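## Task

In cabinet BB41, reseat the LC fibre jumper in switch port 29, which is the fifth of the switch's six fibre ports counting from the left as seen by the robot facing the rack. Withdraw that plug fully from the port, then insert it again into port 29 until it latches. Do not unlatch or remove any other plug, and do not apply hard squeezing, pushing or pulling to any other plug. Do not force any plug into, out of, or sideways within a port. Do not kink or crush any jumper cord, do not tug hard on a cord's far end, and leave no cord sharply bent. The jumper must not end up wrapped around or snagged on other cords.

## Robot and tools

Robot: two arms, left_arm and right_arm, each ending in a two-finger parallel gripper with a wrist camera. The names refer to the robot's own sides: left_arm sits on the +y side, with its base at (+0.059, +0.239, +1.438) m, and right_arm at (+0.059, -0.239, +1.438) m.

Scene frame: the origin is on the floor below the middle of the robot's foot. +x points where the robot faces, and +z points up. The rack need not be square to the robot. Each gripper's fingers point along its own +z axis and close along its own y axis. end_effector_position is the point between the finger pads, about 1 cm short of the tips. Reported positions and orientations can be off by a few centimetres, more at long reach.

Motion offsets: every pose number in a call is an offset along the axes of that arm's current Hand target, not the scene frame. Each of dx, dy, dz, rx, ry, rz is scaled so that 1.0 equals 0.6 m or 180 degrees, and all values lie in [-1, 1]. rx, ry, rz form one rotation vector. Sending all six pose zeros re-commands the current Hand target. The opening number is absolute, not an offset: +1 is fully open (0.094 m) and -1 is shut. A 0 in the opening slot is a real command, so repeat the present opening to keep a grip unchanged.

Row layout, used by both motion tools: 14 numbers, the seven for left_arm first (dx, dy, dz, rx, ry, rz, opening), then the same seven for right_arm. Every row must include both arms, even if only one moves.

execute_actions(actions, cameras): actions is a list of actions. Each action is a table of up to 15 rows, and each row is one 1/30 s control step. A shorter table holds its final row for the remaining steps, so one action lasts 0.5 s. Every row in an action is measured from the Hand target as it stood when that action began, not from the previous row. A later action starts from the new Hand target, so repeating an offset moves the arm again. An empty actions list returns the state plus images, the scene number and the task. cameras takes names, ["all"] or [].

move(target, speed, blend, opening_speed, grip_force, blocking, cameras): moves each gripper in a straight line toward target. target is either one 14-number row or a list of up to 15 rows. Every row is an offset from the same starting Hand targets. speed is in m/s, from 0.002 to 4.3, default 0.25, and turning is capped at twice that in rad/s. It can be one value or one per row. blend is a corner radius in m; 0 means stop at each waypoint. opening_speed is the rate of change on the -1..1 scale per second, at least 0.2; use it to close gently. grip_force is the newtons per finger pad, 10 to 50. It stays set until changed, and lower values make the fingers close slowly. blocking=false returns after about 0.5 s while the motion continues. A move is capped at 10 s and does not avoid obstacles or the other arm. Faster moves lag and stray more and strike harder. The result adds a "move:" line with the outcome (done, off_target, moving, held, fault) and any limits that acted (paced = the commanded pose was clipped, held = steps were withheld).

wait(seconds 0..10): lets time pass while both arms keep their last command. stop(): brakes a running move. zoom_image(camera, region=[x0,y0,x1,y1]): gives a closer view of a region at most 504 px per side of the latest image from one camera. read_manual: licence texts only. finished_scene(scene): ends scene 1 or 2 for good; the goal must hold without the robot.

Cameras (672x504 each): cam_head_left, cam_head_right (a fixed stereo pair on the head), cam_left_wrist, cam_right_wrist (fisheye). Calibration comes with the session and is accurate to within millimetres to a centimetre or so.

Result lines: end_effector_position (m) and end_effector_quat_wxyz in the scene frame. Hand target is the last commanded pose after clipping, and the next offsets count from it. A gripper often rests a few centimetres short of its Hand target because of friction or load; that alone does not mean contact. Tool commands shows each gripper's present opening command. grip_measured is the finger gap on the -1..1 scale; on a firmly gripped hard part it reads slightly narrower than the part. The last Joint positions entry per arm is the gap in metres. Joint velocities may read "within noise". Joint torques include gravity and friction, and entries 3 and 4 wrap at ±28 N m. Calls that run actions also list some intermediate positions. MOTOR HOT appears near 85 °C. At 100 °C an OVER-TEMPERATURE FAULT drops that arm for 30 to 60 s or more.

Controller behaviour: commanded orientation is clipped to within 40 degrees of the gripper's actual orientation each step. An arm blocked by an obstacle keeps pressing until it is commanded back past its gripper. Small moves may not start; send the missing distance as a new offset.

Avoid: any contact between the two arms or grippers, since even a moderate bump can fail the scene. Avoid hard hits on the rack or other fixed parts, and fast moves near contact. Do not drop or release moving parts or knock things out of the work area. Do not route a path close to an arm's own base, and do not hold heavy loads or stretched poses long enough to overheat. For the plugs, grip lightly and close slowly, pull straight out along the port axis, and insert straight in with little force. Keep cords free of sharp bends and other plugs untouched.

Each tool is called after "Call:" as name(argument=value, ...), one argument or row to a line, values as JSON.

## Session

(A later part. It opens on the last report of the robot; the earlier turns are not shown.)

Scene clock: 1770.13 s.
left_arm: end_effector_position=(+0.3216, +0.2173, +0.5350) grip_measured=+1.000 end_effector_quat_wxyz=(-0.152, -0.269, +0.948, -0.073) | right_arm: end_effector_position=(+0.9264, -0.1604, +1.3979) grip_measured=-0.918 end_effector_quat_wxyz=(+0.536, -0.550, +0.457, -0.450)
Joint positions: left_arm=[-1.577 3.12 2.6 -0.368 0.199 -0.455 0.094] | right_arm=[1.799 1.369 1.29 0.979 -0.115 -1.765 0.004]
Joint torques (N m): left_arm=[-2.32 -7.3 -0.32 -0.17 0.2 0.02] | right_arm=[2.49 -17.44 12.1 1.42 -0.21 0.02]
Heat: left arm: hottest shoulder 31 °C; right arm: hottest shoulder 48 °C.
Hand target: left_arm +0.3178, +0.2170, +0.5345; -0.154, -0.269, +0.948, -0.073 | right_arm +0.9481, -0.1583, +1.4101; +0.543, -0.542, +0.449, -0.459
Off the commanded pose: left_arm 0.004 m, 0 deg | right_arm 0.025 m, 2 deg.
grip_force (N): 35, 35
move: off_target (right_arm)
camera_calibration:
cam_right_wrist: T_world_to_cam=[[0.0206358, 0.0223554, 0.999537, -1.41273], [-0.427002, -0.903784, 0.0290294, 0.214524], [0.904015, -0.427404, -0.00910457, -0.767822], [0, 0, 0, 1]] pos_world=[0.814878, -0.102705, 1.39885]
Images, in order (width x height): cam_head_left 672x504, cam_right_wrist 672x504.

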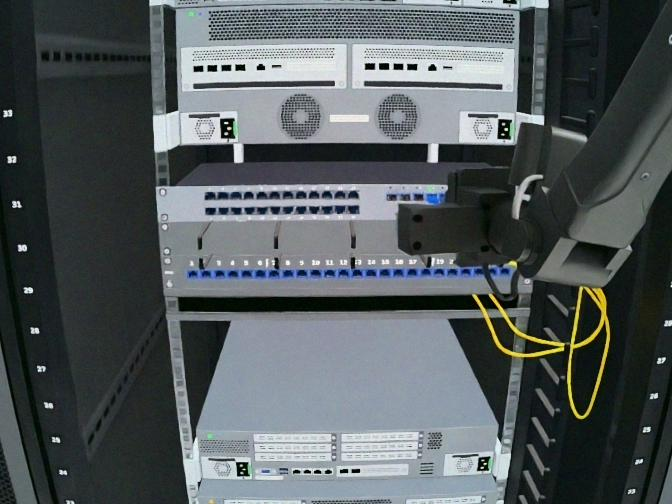

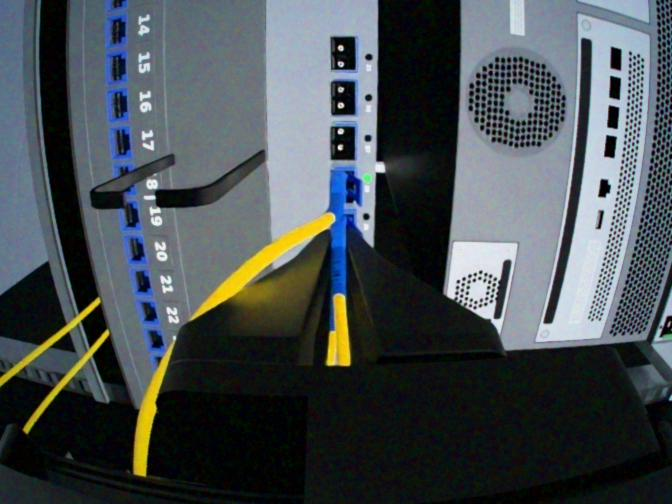

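Call:
move(
  target=[0,0,0,0,0,0,1,0.0015,0.0002,0.008,0,0,0,-0.98],
  speed=0.02,
)

Scene clock: 1781.30 s.
left_arm: end_effector_position=(+0.3216, +0.2173, +0.5350) grip_measured=+1.000 end_effector_quat_wxyz=(-0.152, -0.269, +0.948, -0.073) | right_arm: end_effector_position=(+0.9276, -0.1603, +1.3979) grip_measured=-0.918 end_effector_quat_wxyz=(+0.536, -0.550, +0.457, -0.449)
Joint positions: left_arm=[-1.577 3.12 2.6 -0.368 0.199 -0.455 0.094] | right_arm=[1.799 1.37 1.294 0.975 -0.115 -1.765 0.004]
Joint torques (N m): left_arm=[-2.08 -6.83 -0.32 -0.1 0.22 0] | right_arm=[2.32 -16.97 13.04 1.2 -0.24 0.02]
Heat: left arm: hottest shoulder 31 °C; right arm: hottest elbow 50 °C.
Hand target: left_arm +0.3178, +0.2170, +0.5345; -0.154, -0.269, +0.948, -0.073 | right_arm +0.9530, -0.1584, +1.4102; +0.543, -0.541, +0.449, -0.459
Off the commanded pose: left_arm 0.004 m, 0 deg | right_arm 0.028 m, 2 deg.
grip_force (N): 35, 35
move: off_target (right_arm)

Call:
move(
  target=[0,0,0,0,0,0,1,0.0015,0.0,0.008,0,0,0,-0.98],
  speed=0.02,
  cameras=["cam_right_wrist","cam_head_left"],
)

Call:
zoom_image(
  camera="cam_right_wrist",
  region=[310, 150, 380, 260],
)

Call:
zoom_image(
  camera="cam_head_left",
  region=[425, 175, 465, 220],
)

Scene clock: 1790.07 s.
left_arm: end_effector_position=(+0.3216, +0.2173, +0.5350) grip_measured=+1.000 end_effector_quat_wxyz=(-0.152, -0.269, +0.948, -0.073) | right_arm: end_effector_position=(+0.9292, -0.1601, +1.3976) grip_measured=-0.918 end_effector_quat_wxyz=(+0.536, -0.550, +0.457, -0.449)
Joint positions: left_arm=[-1.577 3.12 2.6 -0.368 0.199 -0.455 0.094] | right_arm=[1.799 1.372 1.299 0.97 -0.116 -1.765 0.004]
Joint torques (N m): left_arm=[-2.08 -7.59 -0.42 -0.1 0.19 -0.02] | right_arm=[2.37 -16.73 13.93 1.13 -0.23 0.04]
Heat: left arm: hottest shoulder 31 °C; right arm: hottest elbow 51 °C.
Hand target: left_arm +0.3178, +0.2170, +0.5345; -0.154, -0.269, +0.948, -0.073 | right_arm +0.9579, -0.1584, +1.4102; +0.543, -0.541, +0.449, -0.459
Off the commanded pose: left_arm 0.004 m, 0 deg | right_arm 0.031 m, 2 deg.
grip_force (N): 35, 35
move: off_target (right_arm)
camera_calibration:
cam_right_wrist: T_world_to_cam=[[0.0231183, 0.0225089, 0.999479, -1.41472], [-0.426138, -0.904153, 0.0302188, 0.213491], [0.904363, -0.426615, -0.0113106, -0.767383], [0, 0, 0, 1]] pos_world=[0.817675, -0.102505, 1.39885]
Images, in order (width x height): cam_head_left 672x504, cam_right_wrist 672x504.

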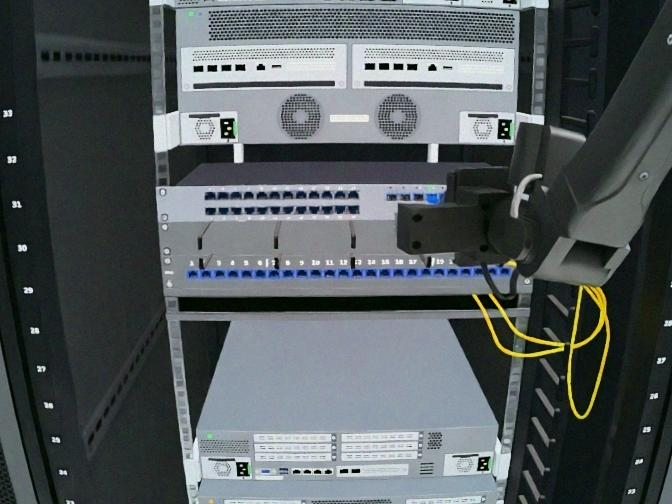

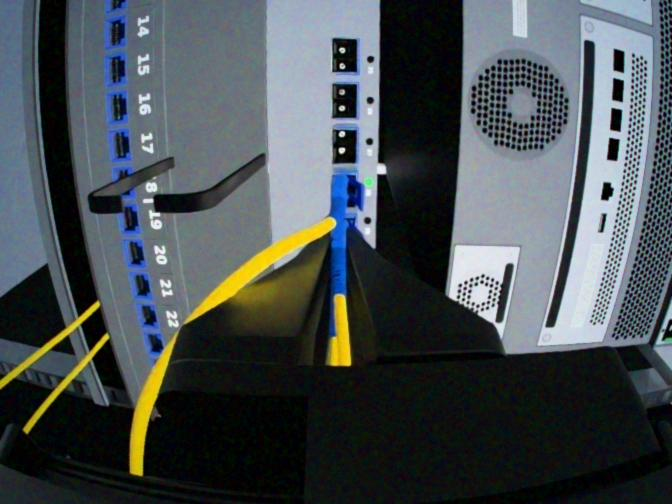

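Scaled by 4.582 from the camera's 672x504 image, which has a finer 960x720 frame.

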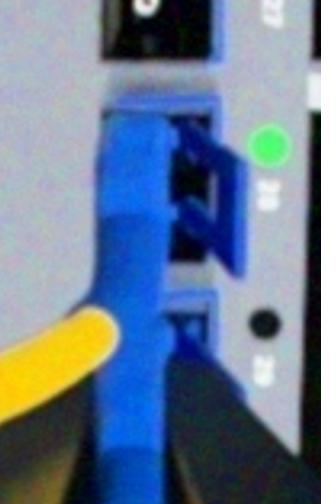

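Scaled by 11.200 from the camera's 672x504 image, which has a finer 960x720 frame.

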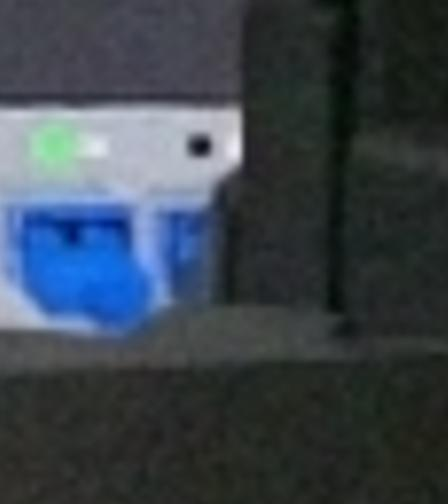

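Call:
move(
  target=[
    [0,0,0,0,0,0,1,-0.005,-0.0015,-0.0285,0,0,0,-0.98],
    [0,0,0,0,0,0,1,-0.005,-0.0015,-0.0285,0,0,0,-0.885],
  ],
  speed=0.04,
)

Scene clock: 1810.77 s.
left_arm: end_effector_position=(+0.3216, +0.2173, +0.5350) grip_measured=+1.000 end_effector_quat_wxyz=(-0.152, -0.269, +0.948, -0.073) | right_arm: end_effector_position=(+0.9291, -0.1601, +1.3975) grip_measured=-0.887 end_effector_quat_wxyz=(+0.536, -0.550, +0.457, -0.449)
Joint positions: left_arm=[-1.577 3.12 2.6 -0.368 0.199 -0.455 0.094] | right_arm=[1.799 1.372 1.299 0.972 -0.116 -1.765 0.005]
Joint torques (N m): left_arm=[-2.26 -6.71 -0.34 -0.08 0.19 -0.02] | right_arm=[2.73 -18.32 9.4 2.19 -0.16 0.02]
Heat: left arm: hottest shoulder 31 °C; right arm: hottest elbow 54 °C.
Hand target: left_arm +0.3178, +0.2170, +0.5345; -0.154, -0.269, +0.948, -0.073 | right_arm +0.9405, -0.1584, +1.4108; +0.543, -0.542, +0.449, -0.459
Off the commanded pose: left_arm 0.004 m, 0 deg | right_arm 0.018 m, 2 deg.
grip_force (N): 35, 35
move: off_target (right_arm); target 2's new opening was sent with right_arm's hand 0.017 m and 2 deg from that target

Call:
move(
  target=[0,0,0,0,0,0,1,-0.0045,-0.0058,-0.025,0,0,0,-0.885],
  speed=0.03,
)

Scene clock: 1819.53 s.
left_arm: end_effector_position=(+0.3216, +0.2173, +0.5350) grip_measured=+1.000 end_effector_quat_wxyz=(-0.152, -0.269, +0.948, -0.073) | right_arm: end_effector_position=(+0.9245, -0.1596, +1.3956) grip_measured=-0.886 end_effector_quat_wxyz=(+0.536, -0.550, +0.456, -0.450)
Joint positions: left_arm=[-1.577 3.12 2.6 -0.368 0.199 -0.455 0.094] | right_arm=[1.8 1.372 1.285 0.987 -0.116 -1.766 0.005]
Joint torques (N m): left_arm=[-2.26 -6.77 -0.38 -0.09 0.21 -0.01] | right_arm=[2.78 -20.31 5.98 2.54 -0.1 0]
Heat: left arm: hottest shoulder 31 °C; right arm: hottest elbow 52 °C.
Hand target: left_arm +0.3178, +0.2170, +0.5345; -0.154, -0.269, +0.948, -0.073 | right_arm +0.9252, -0.1583, +1.4142; +0.543, -0.541, +0.449, -0.459
Off the commanded pose: left_arm 0.004 m, 0 deg | right_arm 0.019 m, 2 deg.
grip_force (N): 35, 35
move: off_target (right_arm)

Call:
move(
  target=[0,0,0,0,0,0,1,-0.0015,-0.004,-0.008,0,0,0,-0.87],
  speed=0.03,
  cameras=["cam_right_wrist","cam_head_left"],
)

Call:
zoom_image(
  camera="cam_right_wrist",
  region=[290, 150, 390, 280],
)

Call:
zoom_image(
  camera="cam_head_left",
  region=[425, 175, 465, 220],
)

Scene clock: 1828.13 s.
left_arm: end_effector_position=(+0.3216, +0.2173, +0.5350) grip_measured=+1.000 end_effector_quat_wxyz=(-0.152, -0.269, +0.948, -0.073) | right_arm: end_effector_position=(+0.9178, -0.1587, +1.3924) grip_measured=-0.871 end_effector_quat_wxyz=(+0.534, -0.553, +0.459, -0.446)
Joint positions: left_arm=[-1.577 3.12 2.6 -0.368 0.199 -0.455 0.094] | right_arm=[1.801 1.364 1.263 0.989 -0.114 -1.767 0.006]
Joint torques (N m): left_arm=[-2.2 -7.18 -0.25 -0.03 0.22 -0.01] | right_arm=[2.73 -20.78 6.2 2.67 -0.11 0]
Heat: left arm: hottest shoulder 31 °C; right arm: hottest elbow 50 °C.
Hand target: left_arm +0.3178, +0.2170, +0.5345; -0.154, -0.269, +0.948, -0.073 | right_arm +0.9203, -0.1582, +1.4163; +0.543, -0.542, +0.449, -0.459
Off the commanded pose: left_arm 0.004 m, 0 deg | right_arm 0.024 m, 3 deg.
grip_force (N): 35, 35
move: off_target (right_arm)
camera_calibration:
cam_right_wrist: T_world_to_cam=[[0.0317818, 0.0231808, 0.999226, -1.41675], [-0.42406, -0.904977, 0.0344822, 0.202096], [0.905076, -0.424828, -0.0189318, -0.746277], [0, 0, 0, 1]] pos_world=[0.806165, -0.101305, 1.39455]
Images, in order (width x height): cam_head_left 672x504, cam_right_wrist 672x504.

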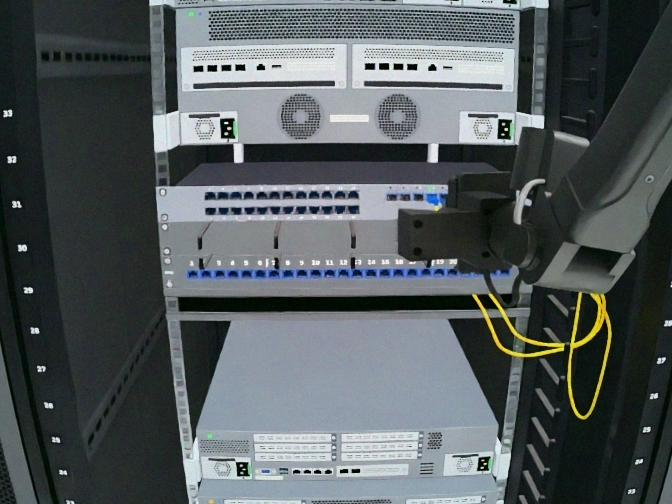

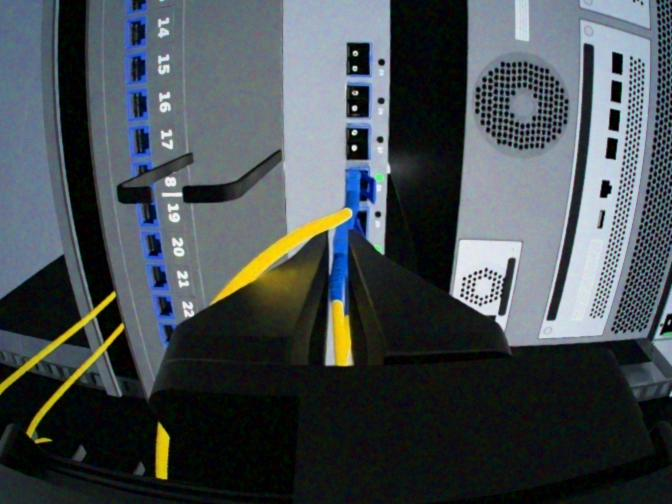

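Scaled by 3.877 from the camera's 672x504 image, which has a finer 960x720 frame.

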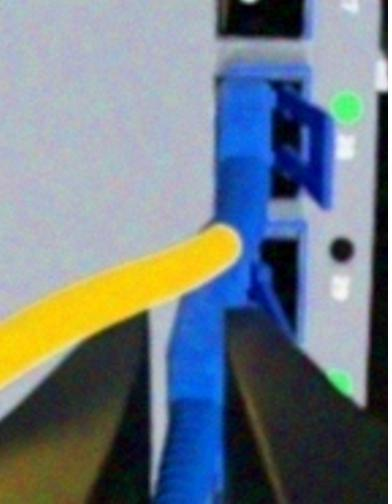

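Scaled by 11.200 from the camera's 672x504 image, which has a finer 960x720 frame.

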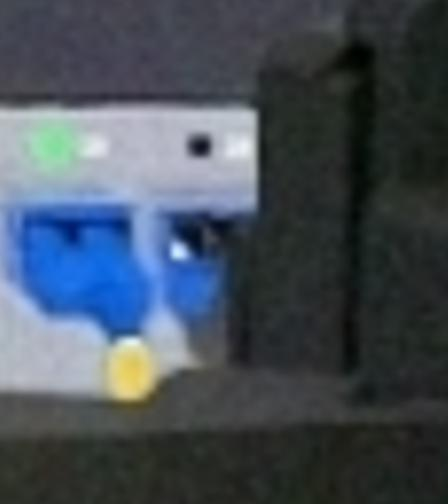

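Call:
move(
  target=[0,0,0,0,0,0,1,0,0,0,0,0,0,-0.98],
  speed=0.03,
  opening_speed=0.3,
  grip_force=45,
  cameras=["cam_right_wrist","cam_head_left"],
)

Call:
zoom_image(
  camera="cam_right_wrist",
  region=[290, 150, 390, 280],
)

Call:
zoom_image(
  camera="cam_head_left",
  region=[425, 175, 465, 220],
)

Scene clock: 1841.03 s.
left_arm: end_effector_position=(+0.3216, +0.2173, +0.5350) grip_measured=+1.000 end_effector_quat_wxyz=(-0.152, -0.269, +0.948, -0.073) | right_arm: end_effector_position=(+0.9178, -0.1591, +1.3961) grip_measured=-0.923 end_effector_quat_wxyz=(+0.535, -0.551, +0.457, -0.448)
Joint positions: left_arm=[-1.577 3.12 2.6 -0.368 0.199 -0.455 0.094] | right_arm=[1.802 1.36 1.261 0.994 -0.114 -1.768 0.004]
Joint torques (N m): left_arm=[-2.32 -7.77 -0.36 -0.09 0.19 -0.02] | right_arm=[2.84 -19.96 6.38 2.47 -0.1 -0.02]
Heat: left arm: hottest shoulder 31 °C; right arm: hottest elbow 48 °C.
Hand target: left_arm +0.3178, +0.2170, +0.5345; -0.154, -0.269, +0.948, -0.073 | right_arm +0.9203, -0.1584, +1.4164; +0.543, -0.542, +0.449, -0.459
Off the commanded pose: left_arm 0.004 m, 0 deg | right_arm 0.020 m, 2 deg.
grip_force (N): 45, 45
move: off_target (right_arm)
camera_calibration:
cam_right_wrist: T_world_to_cam=[[0.0242611, 0.0228585, 0.999444, -1.41392], [-0.42552, -0.904417, 0.0310145, 0.207942], [0.904624, -0.426036, -0.0122154, -0.755548], [0, 0, 0, 1]] pos_world=[0.806274, -0.101505, 1.39745]
Images, in order (width x height): cam_head_left 672x504, cam_right_wrist 672x504.

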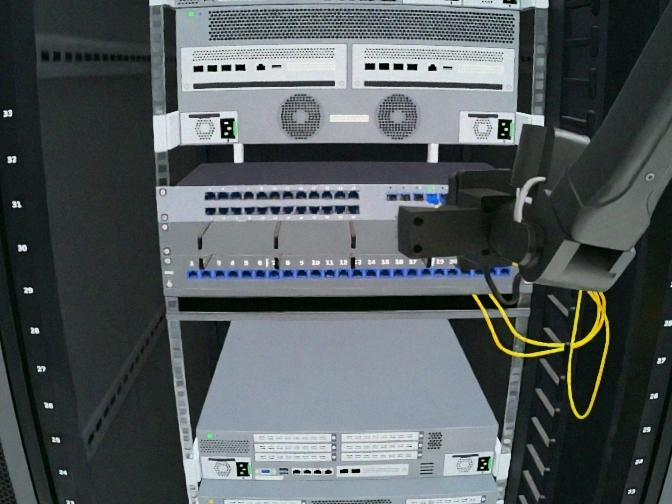

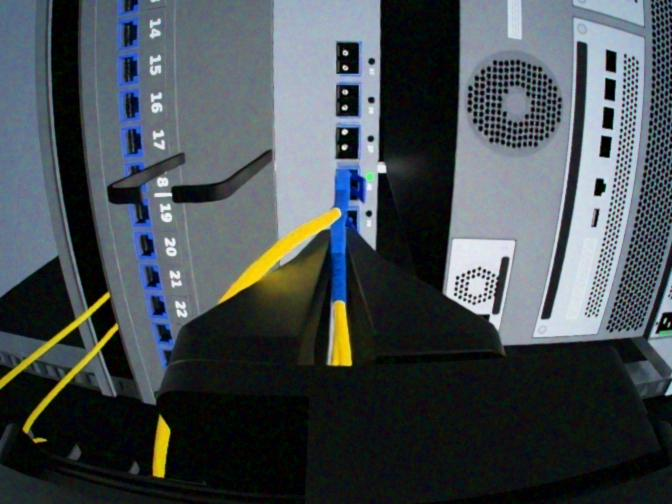

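Scaled by 3.877 from the camera's 672x504 image, which has a finer 960x720 frame.

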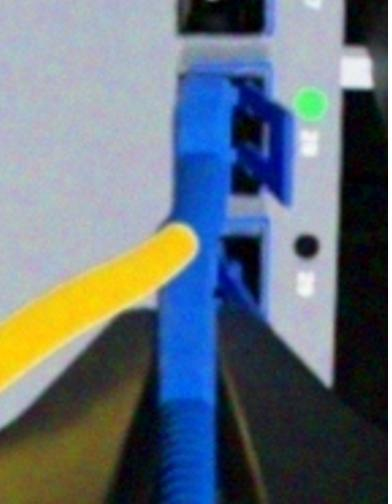

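Scaled by 11.200 from the camera's 672x504 image, which has a finer 960x720 frame.

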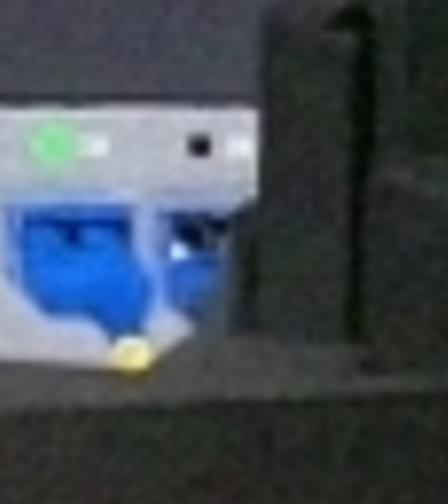

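Call:
move(
  target=[
    [0,0,0,0,0,0,1,-0.008,0.0077,-0.0452,0,0,0,-0.98],
    [0,0,0,0,0,0,1,0.0028,0.0093,0.0155,0,0,0,-0.98],
  ],
  speed=0.04,
  cameras=["cam_right_wrist","cam_head_left"],
)

Call:
zoom_image(
  camera="cam_right_wrist",
  region=[310, 150, 380, 260],
)

Call:
zoom_image(
  camera="cam_head_left",
  region=[425, 175, 465, 220],
)

Scene clock: 1863.23 s.
left_arm: end_effector_position=(+0.3216, +0.2173, +0.5350) grip_measured=+1.000 end_effector_quat_wxyz=(-0.152, -0.269, +0.948, -0.073) | right_arm: end_effector_position=(+0.9162, -0.1595, +1.3979) grip_measured=-0.924 end_effector_quat_wxyz=(+0.536, -0.549, +0.456, -0.450)
Joint positions: left_arm=[-1.577 3.12 2.6 -0.368 0.199 -0.455 0.094] | right_arm=[1.802 1.356 1.255 1.002 -0.113 -1.768 0.004]
Joint torques (N m): left_arm=[-2.49 -7 -0.38 0.01 0.18 -0.02] | right_arm=[2.49 -18.26 9.65 1.87 -0.22 0.01]
Heat: left arm: hottest shoulder 31 °C; right arm: hottest shoulder 48 °C.
Hand target: left_arm +0.3178, +0.2170, +0.5345; -0.154, -0.269, +0.948, -0.073 | right_arm +0.9298, -0.1585, +1.4110; +0.543, -0.542, +0.449, -0.459
Off the commanded pose: left_arm 0.004 m, 0 deg | right_arm 0.019 m, 2 deg.
grip_force (N): 45, 45
move: off_target (right_arm)
camera_calibration:
cam_right_wrist: T_world_to_cam=[[0.0190673, 0.0225493, 0.999564, -1.41109], [-0.427055, -0.903775, 0.0285347, 0.211814], [0.904025, -0.427413, -0.00760274, -0.760286], [0, 0, 0, 1]] pos_world=[0.804679, -0.101705, 1.39865]
Images, in order (width x height): cam_head_left 672x504, cam_right_wrist 672x504.

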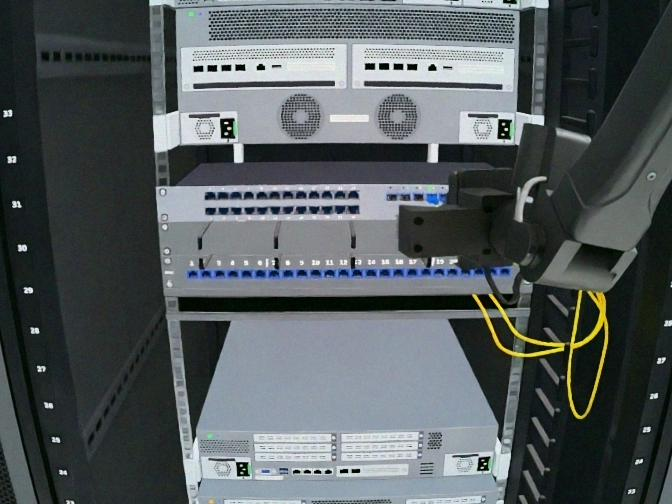

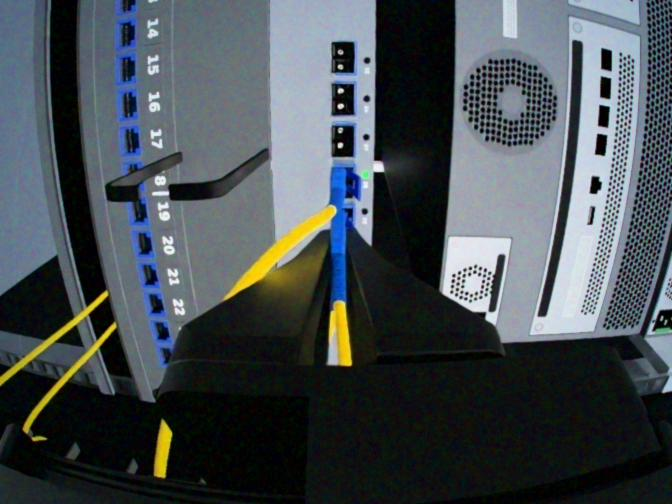

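Scaled by 4.582 from the camera's 672x504 image, which has a finer 960x720 frame.

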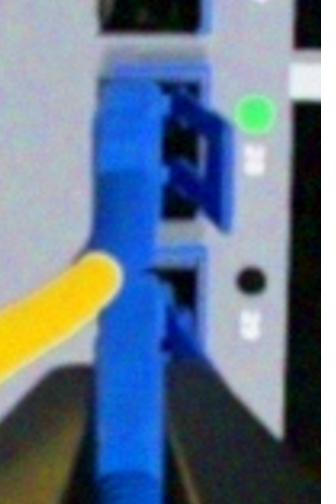

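Scaled by 11.200 from the camera's 672x504 image, which has a finer 960x720 frame.

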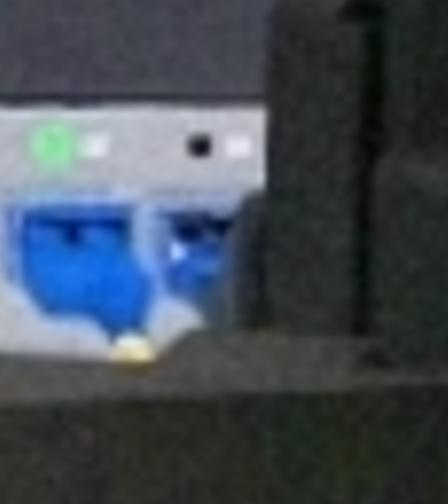

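Call:
move(
  target=[0,0,0,0,0,0,1,0.0009,0.0008,0.0055,0,0,0,-0.98],
  speed=0.02,
)

Scene clock: 1869.23 s.
left_arm: end_effector_position=(+0.3216, +0.2173, +0.5350) grip_measured=+1.000 end_effector_quat_wxyz=(-0.152, -0.269, +0.948, -0.073) | right_arm: end_effector_position=(+0.9191, -0.1594, +1.3985) grip_measured=-0.924 end_effector_quat_wxyz=(+0.536, -0.549, +0.456, -0.451)
Joint positions: left_arm=[-1.577 3.12 2.6 -0.368 0.199 -0.455 0.094] | right_arm=[1.802 1.359 1.265 0.997 -0.113 -1.768 0.004]
Joint torques (N m): left_arm=[-2.2 -7.36 -0.31 -0.12 0.2 -0.01] | right_arm=[2.32 -17.85 9.92 1.89 -0.25 0.05]
Heat: left arm: hottest shoulder 31 °C; right arm: hottest shoulder 49 °C.
Hand target: left_arm +0.3178, +0.2170, +0.5345; -0.154, -0.269, +0.948, -0.073 | right_arm +0.9332, -0.1585, +1.4107; +0.543, -0.541, +0.449, -0.459
Off the commanded pose: left_arm 0.004 m, 0 deg | right_arm 0.019 m, 2 deg.
grip_force (N): 45, 45
move: off_target (right_arm)

Call:
move(
  target=[0,0,0,0,0,0,1,0.001,0.002,0.0065,0,0,0,-0.98],
  speed=0.02,
  cameras=["cam_right_wrist","cam_head_left"],
)

Call:
zoom_image(
  camera="cam_right_wrist",
  region=[310, 150, 380, 260],
)

Call:
zoom_image(
  camera="cam_head_left",
  region=[425, 175, 465, 220],
)

Scene clock: 1874.87 s.
left_arm: end_effector_position=(+0.3216, +0.2173, +0.5350) grip_measured=+1.000 end_effector_quat_wxyz=(-0.152, -0.269, +0.948, -0.073) | right_arm: end_effector_position=(+0.9194, -0.1592, +1.3975) grip_measured=-0.924 end_effector_quat_wxyz=(+0.536, -0.549, +0.456, -0.450)
Joint positions: left_arm=[-1.577 3.12 2.6 -0.368 0.199 -0.455 0.094] | right_arm=[1.802 1.361 1.266 0.996 -0.113 -1.768 0.004]
Joint torques (N m): left_arm=[-2.2 -7.12 -0.36 -0.08 0.2 -0.01] | right_arm=[2.14 -17.38 10.91 1.72 -0.25 0.04]
Heat: left arm: hottest shoulder 31 °C; right arm: hottest shoulder 49 °C.
Hand target: left_arm +0.3178, +0.2170, +0.5345; -0.154, -0.269, +0.948, -0.073 | right_arm +0.9371, -0.1584, +1.4095; +0.543, -0.542, +0.449, -0.459
Off the commanded pose: left_arm 0.004 m, 0 deg | right_arm 0.022 m, 2 deg.
grip_force (N): 45, 45
move: off_target (right_arm)
camera_calibration:
cam_right_wrist: T_world_to_cam=[[0.0194227, 0.0226022, 0.999556, -1.41113], [-0.42696, -0.903814, 0.0287336, 0.213011], [0.904062, -0.427329, -0.00790426, -0.762695], [0, 0, 0, 1]] pos_world=[0.807879, -0.101505, 1.39835]
Images, in order (width x height): cam_head_left 672x504, cam_right_wrist 672x504.

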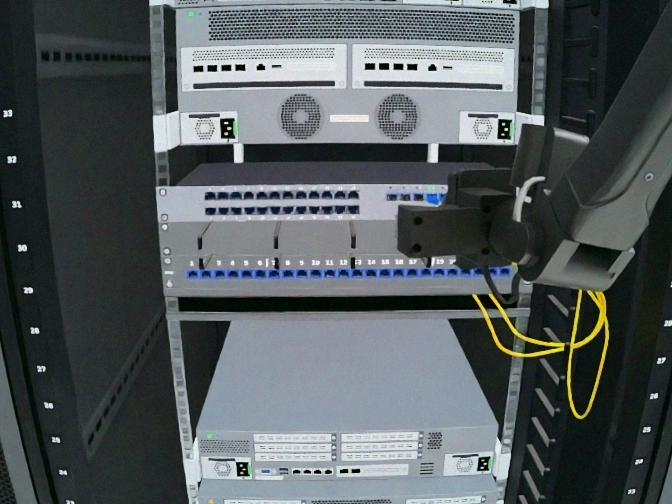

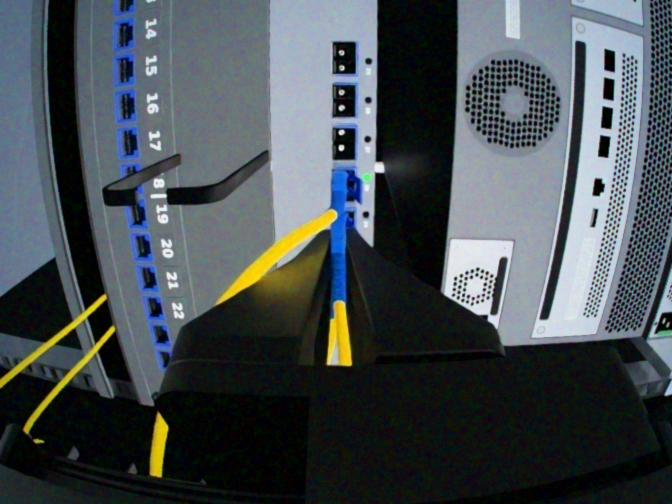

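Scaled by 4.582 from the camera's 672x504 image, which has a finer 960x720 frame.

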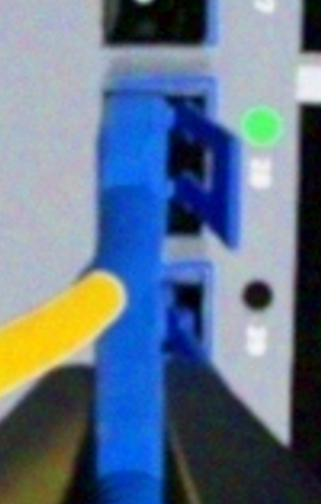

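Scaled by 11.200 from the camera's 672x504 image, which has a finer 960x720 frame.

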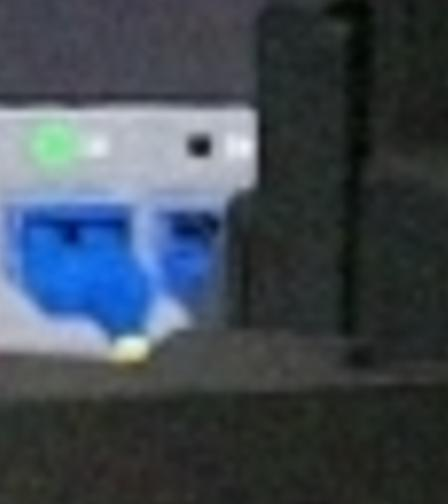

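Call:
move(
  target=[0,0,0,0,0,0,1,0.0085,-0.001,-0.013,0,0,0,-0.98],
  speed=0.03,
)

Scene clock: 1886.90 s.
left_arm: end_effector_position=(+0.3216, +0.2173, +0.5350) grip_measured=+1.000 end_effector_quat_wxyz=(-0.152, -0.269, +0.948, -0.073) | right_arm: end_effector_position=(+0.9193, -0.1592, +1.3975) grip_measured=-0.924 end_effector_quat_wxyz=(+0.537, -0.551, +0.454, -0.449)
Joint positions: left_arm=[-1.577 3.12 2.6 -0.368 0.199 -0.455 0.094] | right_arm=[1.8 1.361 1.266 0.996 -0.119 -1.768 0.004]
Joint torques (N m): left_arm=[-2.26 -7.12 -0.43 -0.06 0.21 0.02] | right_arm=[1.61 -18.55 8.95 2.17 -0.35 0.14]
Heat: left arm: hottest shoulder 31 °C; right arm: hottest shoulder 50 °C.
Hand target: left_arm +0.3178, +0.2170, +0.5345; -0.154, -0.269, +0.948, -0.073 | right_arm +0.9303, -0.1646, +1.4101; +0.543, -0.542, +0.449, -0.459
Off the commanded pose: left_arm 0.004 m, 0 deg | right_arm 0.018 m, 2 deg.
grip_force (N): 45, 45
move: off_target (right_arm)

Call:
move(
  target=[0,0,0,0,0,0,1,0.002,0,-0.003,0,0,0,-0.98],
  speed=0.03,
)

Scene clock: 1890.87 s.
left_arm: end_effector_position=(+0.3216, +0.2173, +0.5350) grip_measured=+1.000 end_effector_quat_wxyz=(-0.152, -0.269, +0.948, -0.073) | right_arm: end_effector_position=(+0.9192, -0.1594, +1.3974) grip_measured=-0.924 end_effector_quat_wxyz=(+0.538, -0.551, +0.453, -0.449)
Joint positions: left_arm=[-1.577 3.12 2.6 -0.368 0.199 -0.455 0.094] | right_arm=[1.799 1.361 1.266 0.996 -0.123 -1.768 0.004]
Joint torques (N m): left_arm=[-2.2 -7.06 -0.36 -0.09 0.23 -0.02] | right_arm=[1.38 -18.55 8.38 2.32 -0.29 0.17]
Heat: left arm: hottest shoulder 31 °C; right arm: hottest shoulder 50 °C.
Hand target: left_arm +0.3178, +0.2170, +0.5345; -0.154, -0.269, +0.948, -0.073 | right_arm +0.9287, -0.1661, +1.4101; +0.543, -0.542, +0.449, -0.459
Off the commanded pose: left_arm 0.004 m, 0 deg | right_arm 0.017 m, 2 deg.
grip_force (N): 45, 45
move: off_target (right_arm)

Call:
move(
  target=[
    [0,0,0,0,0,0,1,-0.0103,-0.004,-0.0588,0,0,0,-0.98],
    [0,0,0,0,0,0,1,0.0,-0.0012,0.0015,0,0,0,-0.98],
  ],
  speed=0.04,
  cameras=["cam_right_wrist","cam_head_left"],
)

Call:
zoom_image(
  camera="cam_right_wrist",
  region=[310, 150, 380, 260],
)

Call:
zoom_image(
  camera="cam_head_left",
  region=[425, 175, 465, 220],
)

Scene clock: 1903.00 s.
left_arm: end_effector_position=(+0.3216, +0.2173, +0.5350) grip_measured=+1.000 end_effector_quat_wxyz=(-0.152, -0.269, +0.948, -0.073) | right_arm: end_effector_position=(+0.9157, -0.1613, +1.3999) grip_measured=-0.924 end_effector_quat_wxyz=(+0.537, -0.551, +0.452, -0.451)
Joint positions: left_arm=[-1.577 3.12 2.6 -0.368 0.199 -0.455 0.094] | right_arm=[1.797 1.352 1.253 1.004 -0.123 -1.768 0.004]
Joint torques (N m): left_arm=[-2.2 -7.53 -0.32 -0.08 0.17 -0.02] | right_arm=[1.55 -18.08 9.68 1.84 -0.26 0.17]
Heat: left arm: hottest shoulder 31 °C; right arm: hottest shoulder 51 °C.
Hand target: left_arm +0.3178, +0.2170, +0.5345; -0.154, -0.269, +0.948, -0.073 | right_arm +0.9297, -0.1660, +1.4109; +0.543, -0.541, +0.449, -0.459
Off the commanded pose: left_arm 0.004 m, 0 deg | right_arm 0.018 m, 2 deg.
grip_force (N): 45, 45
move: off_target (right_arm)
camera_calibration:
cam_right_wrist: T_world_to_cam=[[0.0142027, 0.0266567, 0.999544, -1.40796], [-0.42232, -0.905945, 0.0301613, 0.202906], [0.906336, -0.422555, -0.00160919, -0.77046], [0, 0, 0, 1]] pos_world=[0.803983, -0.104209, 1.39995]
Images, in order (width x height): cam_head_left 672x504, cam_right_wrist 672x504.

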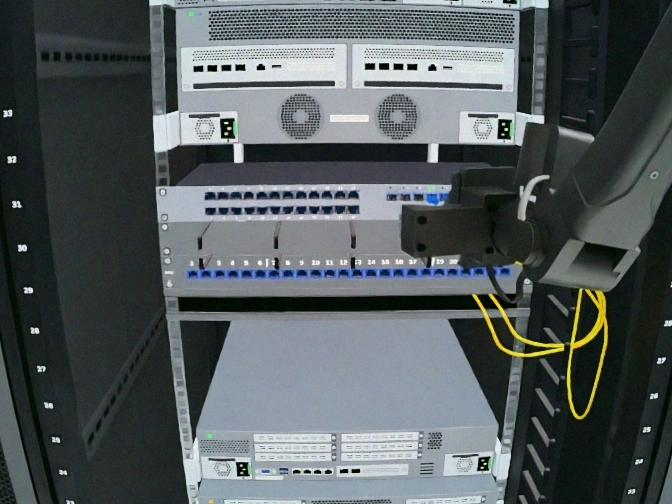

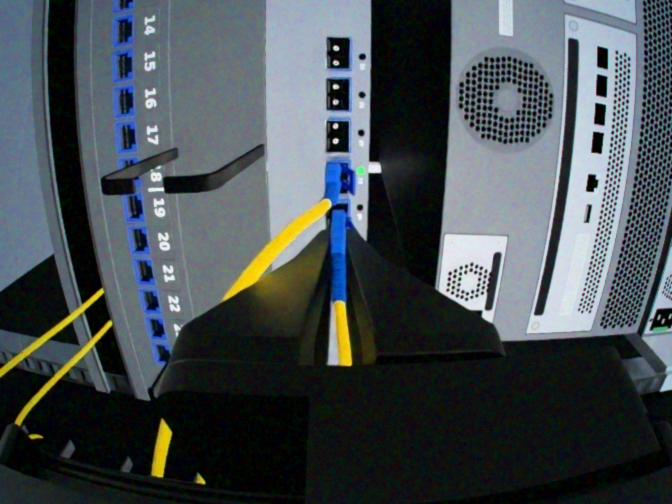

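Scaled by 4.582 from the camera's 672x504 image, which has a finer 960x720 frame.

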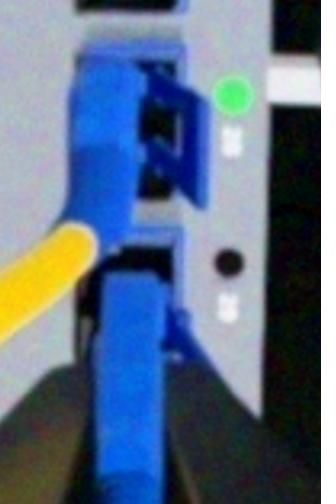

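Scaled by 11.200 from the camera's 672x504 image, which has a finer 960x720 frame.

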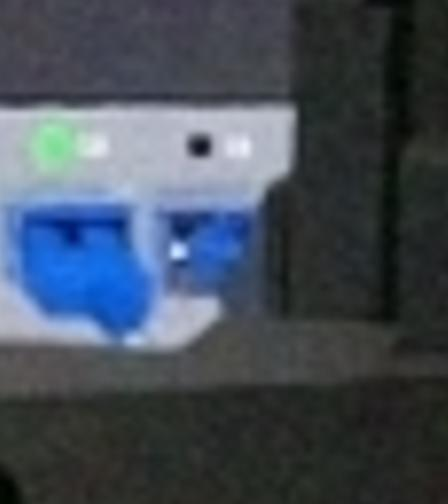

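Call:
move(
  target=[
    [0,0,0,0,0,0,1,-0.026,-0.0007,-0.0574,0,0,0,-0.98],
    [0,0,0,0,0,0,1,-0.0123,0.0023,0.0022,0,0,0,-0.98],
  ],
  speed=0.04,
  cameras=["cam_right_wrist","cam_head_left"],
)

Call:
zoom_image(
  camera="cam_right_wrist",
  region=[310, 150, 380, 260],
)

Call:
zoom_image(
  camera="cam_head_left",
  region=[425, 175, 465, 220],
)

Scene clock: 1917.37 s.
left_arm: end_effector_position=(+0.3216, +0.2173, +0.5350) grip_measured=+1.000 end_effector_quat_wxyz=(-0.152, -0.269, +0.948, -0.073) | right_arm: end_effector_position=(+0.9160, -0.1574, +1.3969) grip_measured=-0.924 end_effector_quat_wxyz=(+0.537, -0.549, +0.456, -0.450)
Joint positions: left_arm=[-1.577 3.12 2.6 -0.368 0.199 -0.455 0.094] | right_arm=[1.807 1.36 1.256 1.005 -0.111 -1.771 0.004]
Joint torques (N m): left_arm=[-2.32 -7.3 -0.35 -0.14 0.19 0] | right_arm=[2.26 -17.85 9.59 1.84 -0.34 0.07]
Heat: left arm: hottest shoulder 31 °C; right arm: hottest shoulder 51 °C.
Hand target: left_arm +0.3178, +0.2170, +0.5345; -0.154, -0.269, +0.948, -0.073 | right_arm +0.9297, -0.1585, +1.4095; +0.543, -0.541, +0.449, -0.459
Off the commanded pose: left_arm 0.004 m, 0 deg | right_arm 0.019 m, 2 deg.
grip_force (N): 45, 45
move: off_target (right_arm)
camera_calibration:
cam_right_wrist: T_world_to_cam=[[0.0184087, 0.0218702, 0.999591, -1.40971], [-0.427005, -0.903827, 0.0276388, 0.214863], [0.904062, -0.427339, -0.0072996, -0.759662], [0, 0, 0, 1]] pos_world=[0.80448, -0.099604, 1.39765]
Images, in order (width x height): cam_head_left 672x504, cam_right_wrist 672x504.

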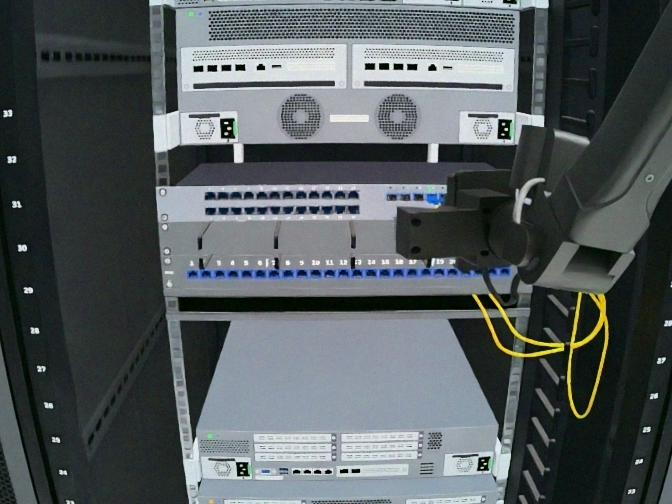

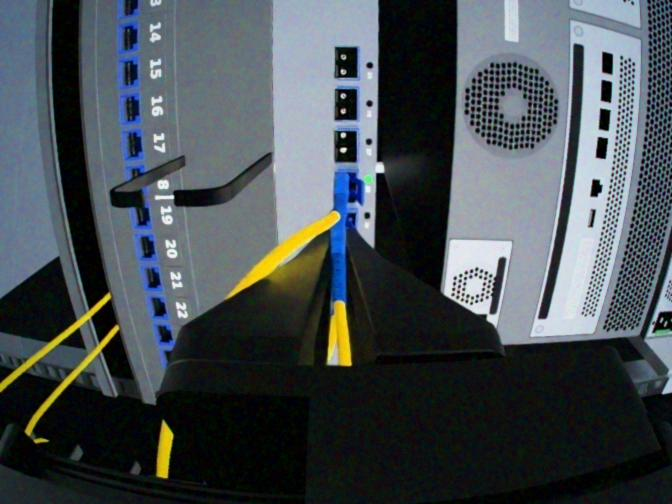

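Scaled by 4.582 from the camera's 672x504 image, which has a finer 960x720 frame.

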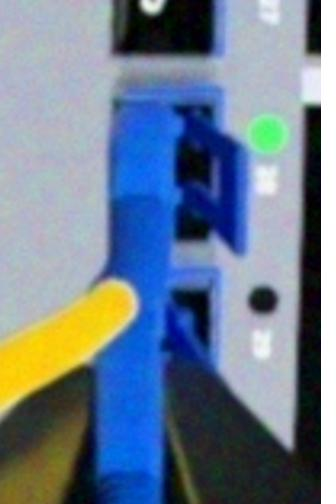

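Scaled by 11.200 from the camera's 672x504 image, which has a finer 960x720 frame.

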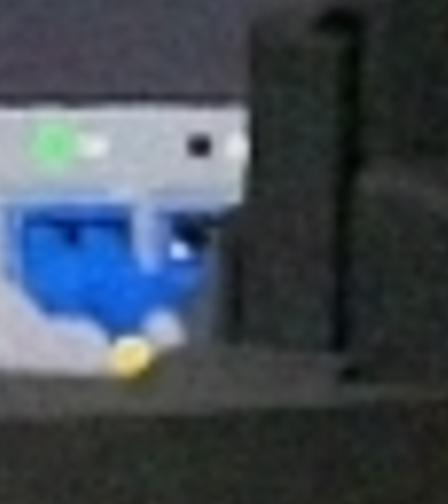

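Call:
move(
  target=[
    [0,0,0,0,0,0,1,0.0075,0,-0.0013,0,0,0,-0.98],
  ],
  speed=0.03,
)

Call:
move(
  target=[
    [0,0,0,0,0,0,1,0.002,0,-0.0003,0,0,0,-0.98],
  ],
  speed=0.03,
)

Scene clock: 1925.07 s.
left_arm: end_effector_position=(+0.3216, +0.2173, +0.5350) grip_measured=+1.000 end_effector_quat_wxyz=(-0.152, -0.269, +0.948, -0.073) | right_arm: end_effector_position=(+0.9160, -0.1585, +1.3966) grip_measured=-0.924 end_effector_quat_wxyz=(+0.537, -0.550, +0.454, -0.450)
Joint positions: left_arm=[-1.577 3.12 2.6 -0.368 0.199 -0.455 0.094] | right_arm=[1.803 1.36 1.256 1.005 -0.116 -1.771 0.004]
Joint torques (N m): left_arm=[-2.37 -7.24 -0.27 -0.1 0.18 -0.03] | right_arm=[1.73 -17.96 9.59 1.89 -0.4 0.13]
Heat: left arm: hottest shoulder 31 °C; right arm: hottest shoulder 50 °C.
Hand target: left_arm +0.3178, +0.2170, +0.5345; -0.154, -0.269, +0.948, -0.073 | right_arm +0.9298, -0.1631, +1.4095; +0.543, -0.541, +0.449, -0.459
Off the commanded pose: left_arm 0.004 m, 0 deg | right_arm 0.019 m, 2 deg.
grip_force (N): 45, 45
move: off_target (right_arm)

Scene clock: 1925.77 s.
left_arm: end_effector_position=(+0.3216, +0.2173, +0.5350) grip_measured=+1.000 end_effector_quat_wxyz=(-0.152, -0.269, +0.948, -0.073) | right_arm: end_effector_position=(+0.9161, -0.1594, +1.3964) grip_measured=-0.924 end_effector_quat_wxyz=(+0.536, -0.551, +0.454, -0.451)
Joint positions: left_arm=[-1.577 3.12 2.6 -0.368 0.199 -0.455 0.094] | right_arm=[1.8 1.36 1.256 1.005 -0.118 -1.771 0.004]
Joint torques (N m): left_arm=[-2.37 -7.47 -0.35 -0.09 0.22 0.03] | right_arm=[1.55 -18.43 9.51 1.91 -0.37 0.17]
Heat: left arm: hottest shoulder 31 °C; right arm: hottest shoulder 50 °C.
Hand target: left_arm +0.3178, +0.2170, +0.5345; -0.154, -0.269, +0.948, -0.073 | right_arm +0.9298, -0.1643, +1.4095; +0.543, -0.541, +0.449, -0.459
Off the commanded pose: left_arm 0.004 m, 0 deg | right_arm 0.020 m, 2 deg.
grip_force (N): 45, 45
move: off_target (right_arm)

Call:
move(
  target=[
    [0,0,0,0,0,0,1,0.0012,-0.0025,0.0025,0,0,0,-0.98],
  ],
  speed=0.03,
  cameras=["cam_right_wrist","cam_head_left"],
)

Call:
zoom_image(
  camera="cam_right_wrist",
  region=[310, 150, 380, 260],
)

Call:
zoom_image(
  camera="cam_head_left",
  region=[425, 175, 465, 220],
)

Scene clock: 1944.63 s.
left_arm: end_effector_position=(+0.3216, +0.2173, +0.5350) grip_measured=+1.000 end_effector_quat_wxyz=(-0.152, -0.269, +0.948, -0.073) | right_arm: end_effector_position=(+0.9160, -0.1594, +1.3953) grip_measured=-0.924 end_effector_quat_wxyz=(+0.535, -0.552, +0.455, -0.449)
Joint positions: left_arm=[-1.577 3.12 2.6 -0.368 0.199 -0.455 0.094] | right_arm=[1.8 1.36 1.256 1.001 -0.118 -1.771 0.004]
Joint torques (N m): left_arm=[-2.32 -7.3 -0.28 -0.2 0.19 -0.03] | right_arm=[1.44 -18.37 9.89 1.84 -0.37 0.17]
Heat: left arm: hottest shoulder 31 °C; right arm: hottest shoulder 49 °C.
Hand target: left_arm +0.3178, +0.2170, +0.5345; -0.154, -0.269, +0.948, -0.073 | right_arm +0.9314, -0.1647, +1.4111; +0.543, -0.541, +0.449, -0.459
Off the commanded pose: left_arm 0.004 m, 0 deg | right_arm 0.023 m, 2 deg.
grip_force (N): 45, 45
move: off_target (right_arm)
camera_calibration:
cam_right_wrist: T_world_to_cam=[[0.0218659, 0.0271229, 0.999393, -1.41002], [-0.422999, -0.905498, 0.0338296, 0.20052], [0.905866, -0.423482, -0.00832653, -0.760183], [0, 0, 0, 1]] pos_world=[0.804275, -0.102109, 1.39605]
Images, in order (width x height): cam_head_left 672x504, cam_right_wrist 672x504.

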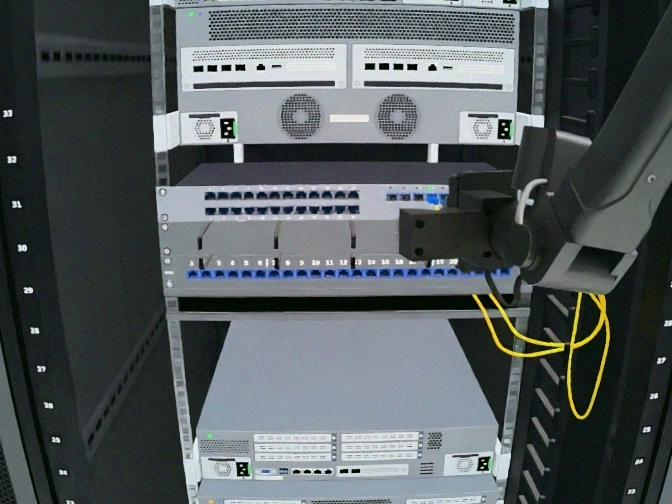

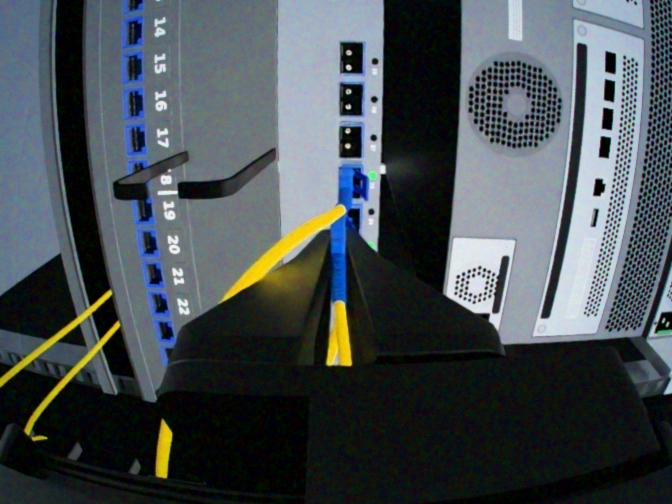

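Scaled by 4.582 from the camera's 672x504 image, which has a finer 960x720 frame.

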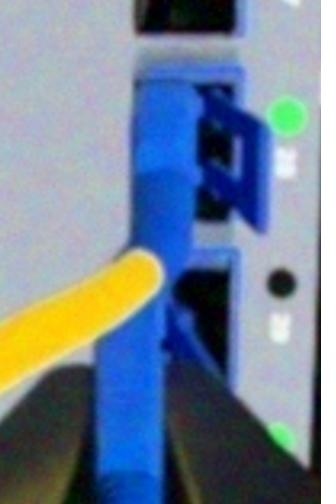

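Scaled by 11.200 from the camera's 672x504 image, which has a finer 960x720 frame.

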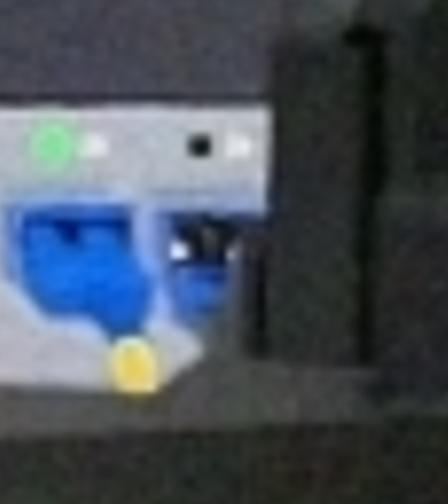

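Call:
move(
  target=[
    [0,0,0,0,0,0,1,-0.0157,-0.0022,-0.0621,0,0,0,-0.98],
    [0,0,0,0,0,0,1,-0.0048,0,-0.0015,0,0,0,-0.98],
  ],
  speed=0.04,
  cameras=["cam_head_left","cam_right_wrist"],
)

Scene clock: 1981.03 s.
left_arm: end_effector_position=(+0.3216, +0.2173, +0.5350) grip_measured=+1.000 end_effector_quat_wxyz=(-0.152, -0.269, +0.948, -0.073) | right_arm: end_effector_position=(+0.9160, -0.1600, +1.3984) grip_measured=-0.924 end_effector_quat_wxyz=(+0.536, -0.551, +0.454, -0.451)
Joint positions: left_arm=[-1.577 3.12 2.6 -0.368 0.199 -0.455 0.094] | right_arm=[1.8 1.355 1.255 1.003 -0.118 -1.771 0.004]
Joint torques (N m): left_arm=[-2.55 -6.89 -0.34 0.01 0.19 0] | right_arm=[2.2 -17.96 9.77 1.85 -0.23 0.13]
Heat: left arm: hottest shoulder 31 °C; right arm: hottest shoulder 49 °C.
Hand target: left_arm +0.3178, +0.2170, +0.5345; -0.154, -0.269, +0.948, -0.073 | right_arm +0.9300, -0.1620, +1.4110; +0.543, -0.541, +0.449, -0.459
Off the commanded pose: left_arm 0.004 m, 0 deg | right_arm 0.019 m, 2 deg.
grip_force (N): 45, 45
move: off_target (right_arm)
camera_calibration:
cam_right_wrist: T_world_to_cam=[[0.0170208, 0.0268658, 0.999494, -1.40898], [-0.42396, -0.905131, 0.0315492, 0.204021], [0.905521, -0.424283, -0.00401601, -0.766301], [0, 0, 0, 1]] pos_world=[0.804381, -0.102609, 1.39875]
Images, in order (width x height): cam_head_left 672x504, cam_right_wrist 672x504.

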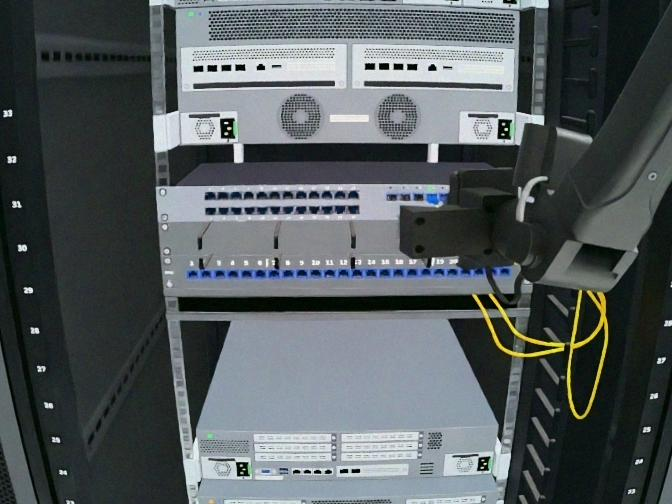

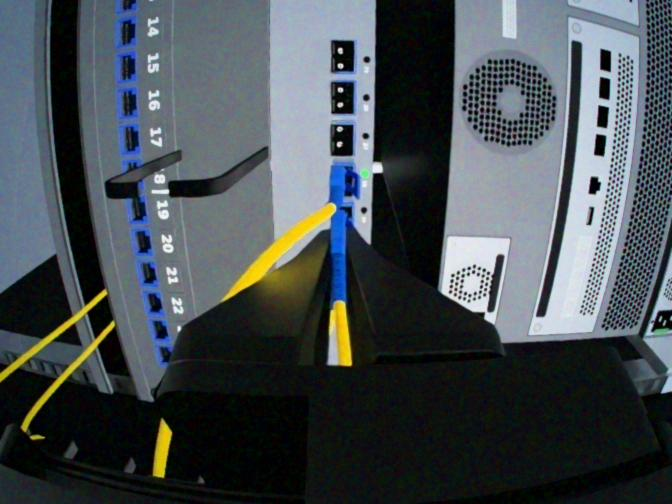

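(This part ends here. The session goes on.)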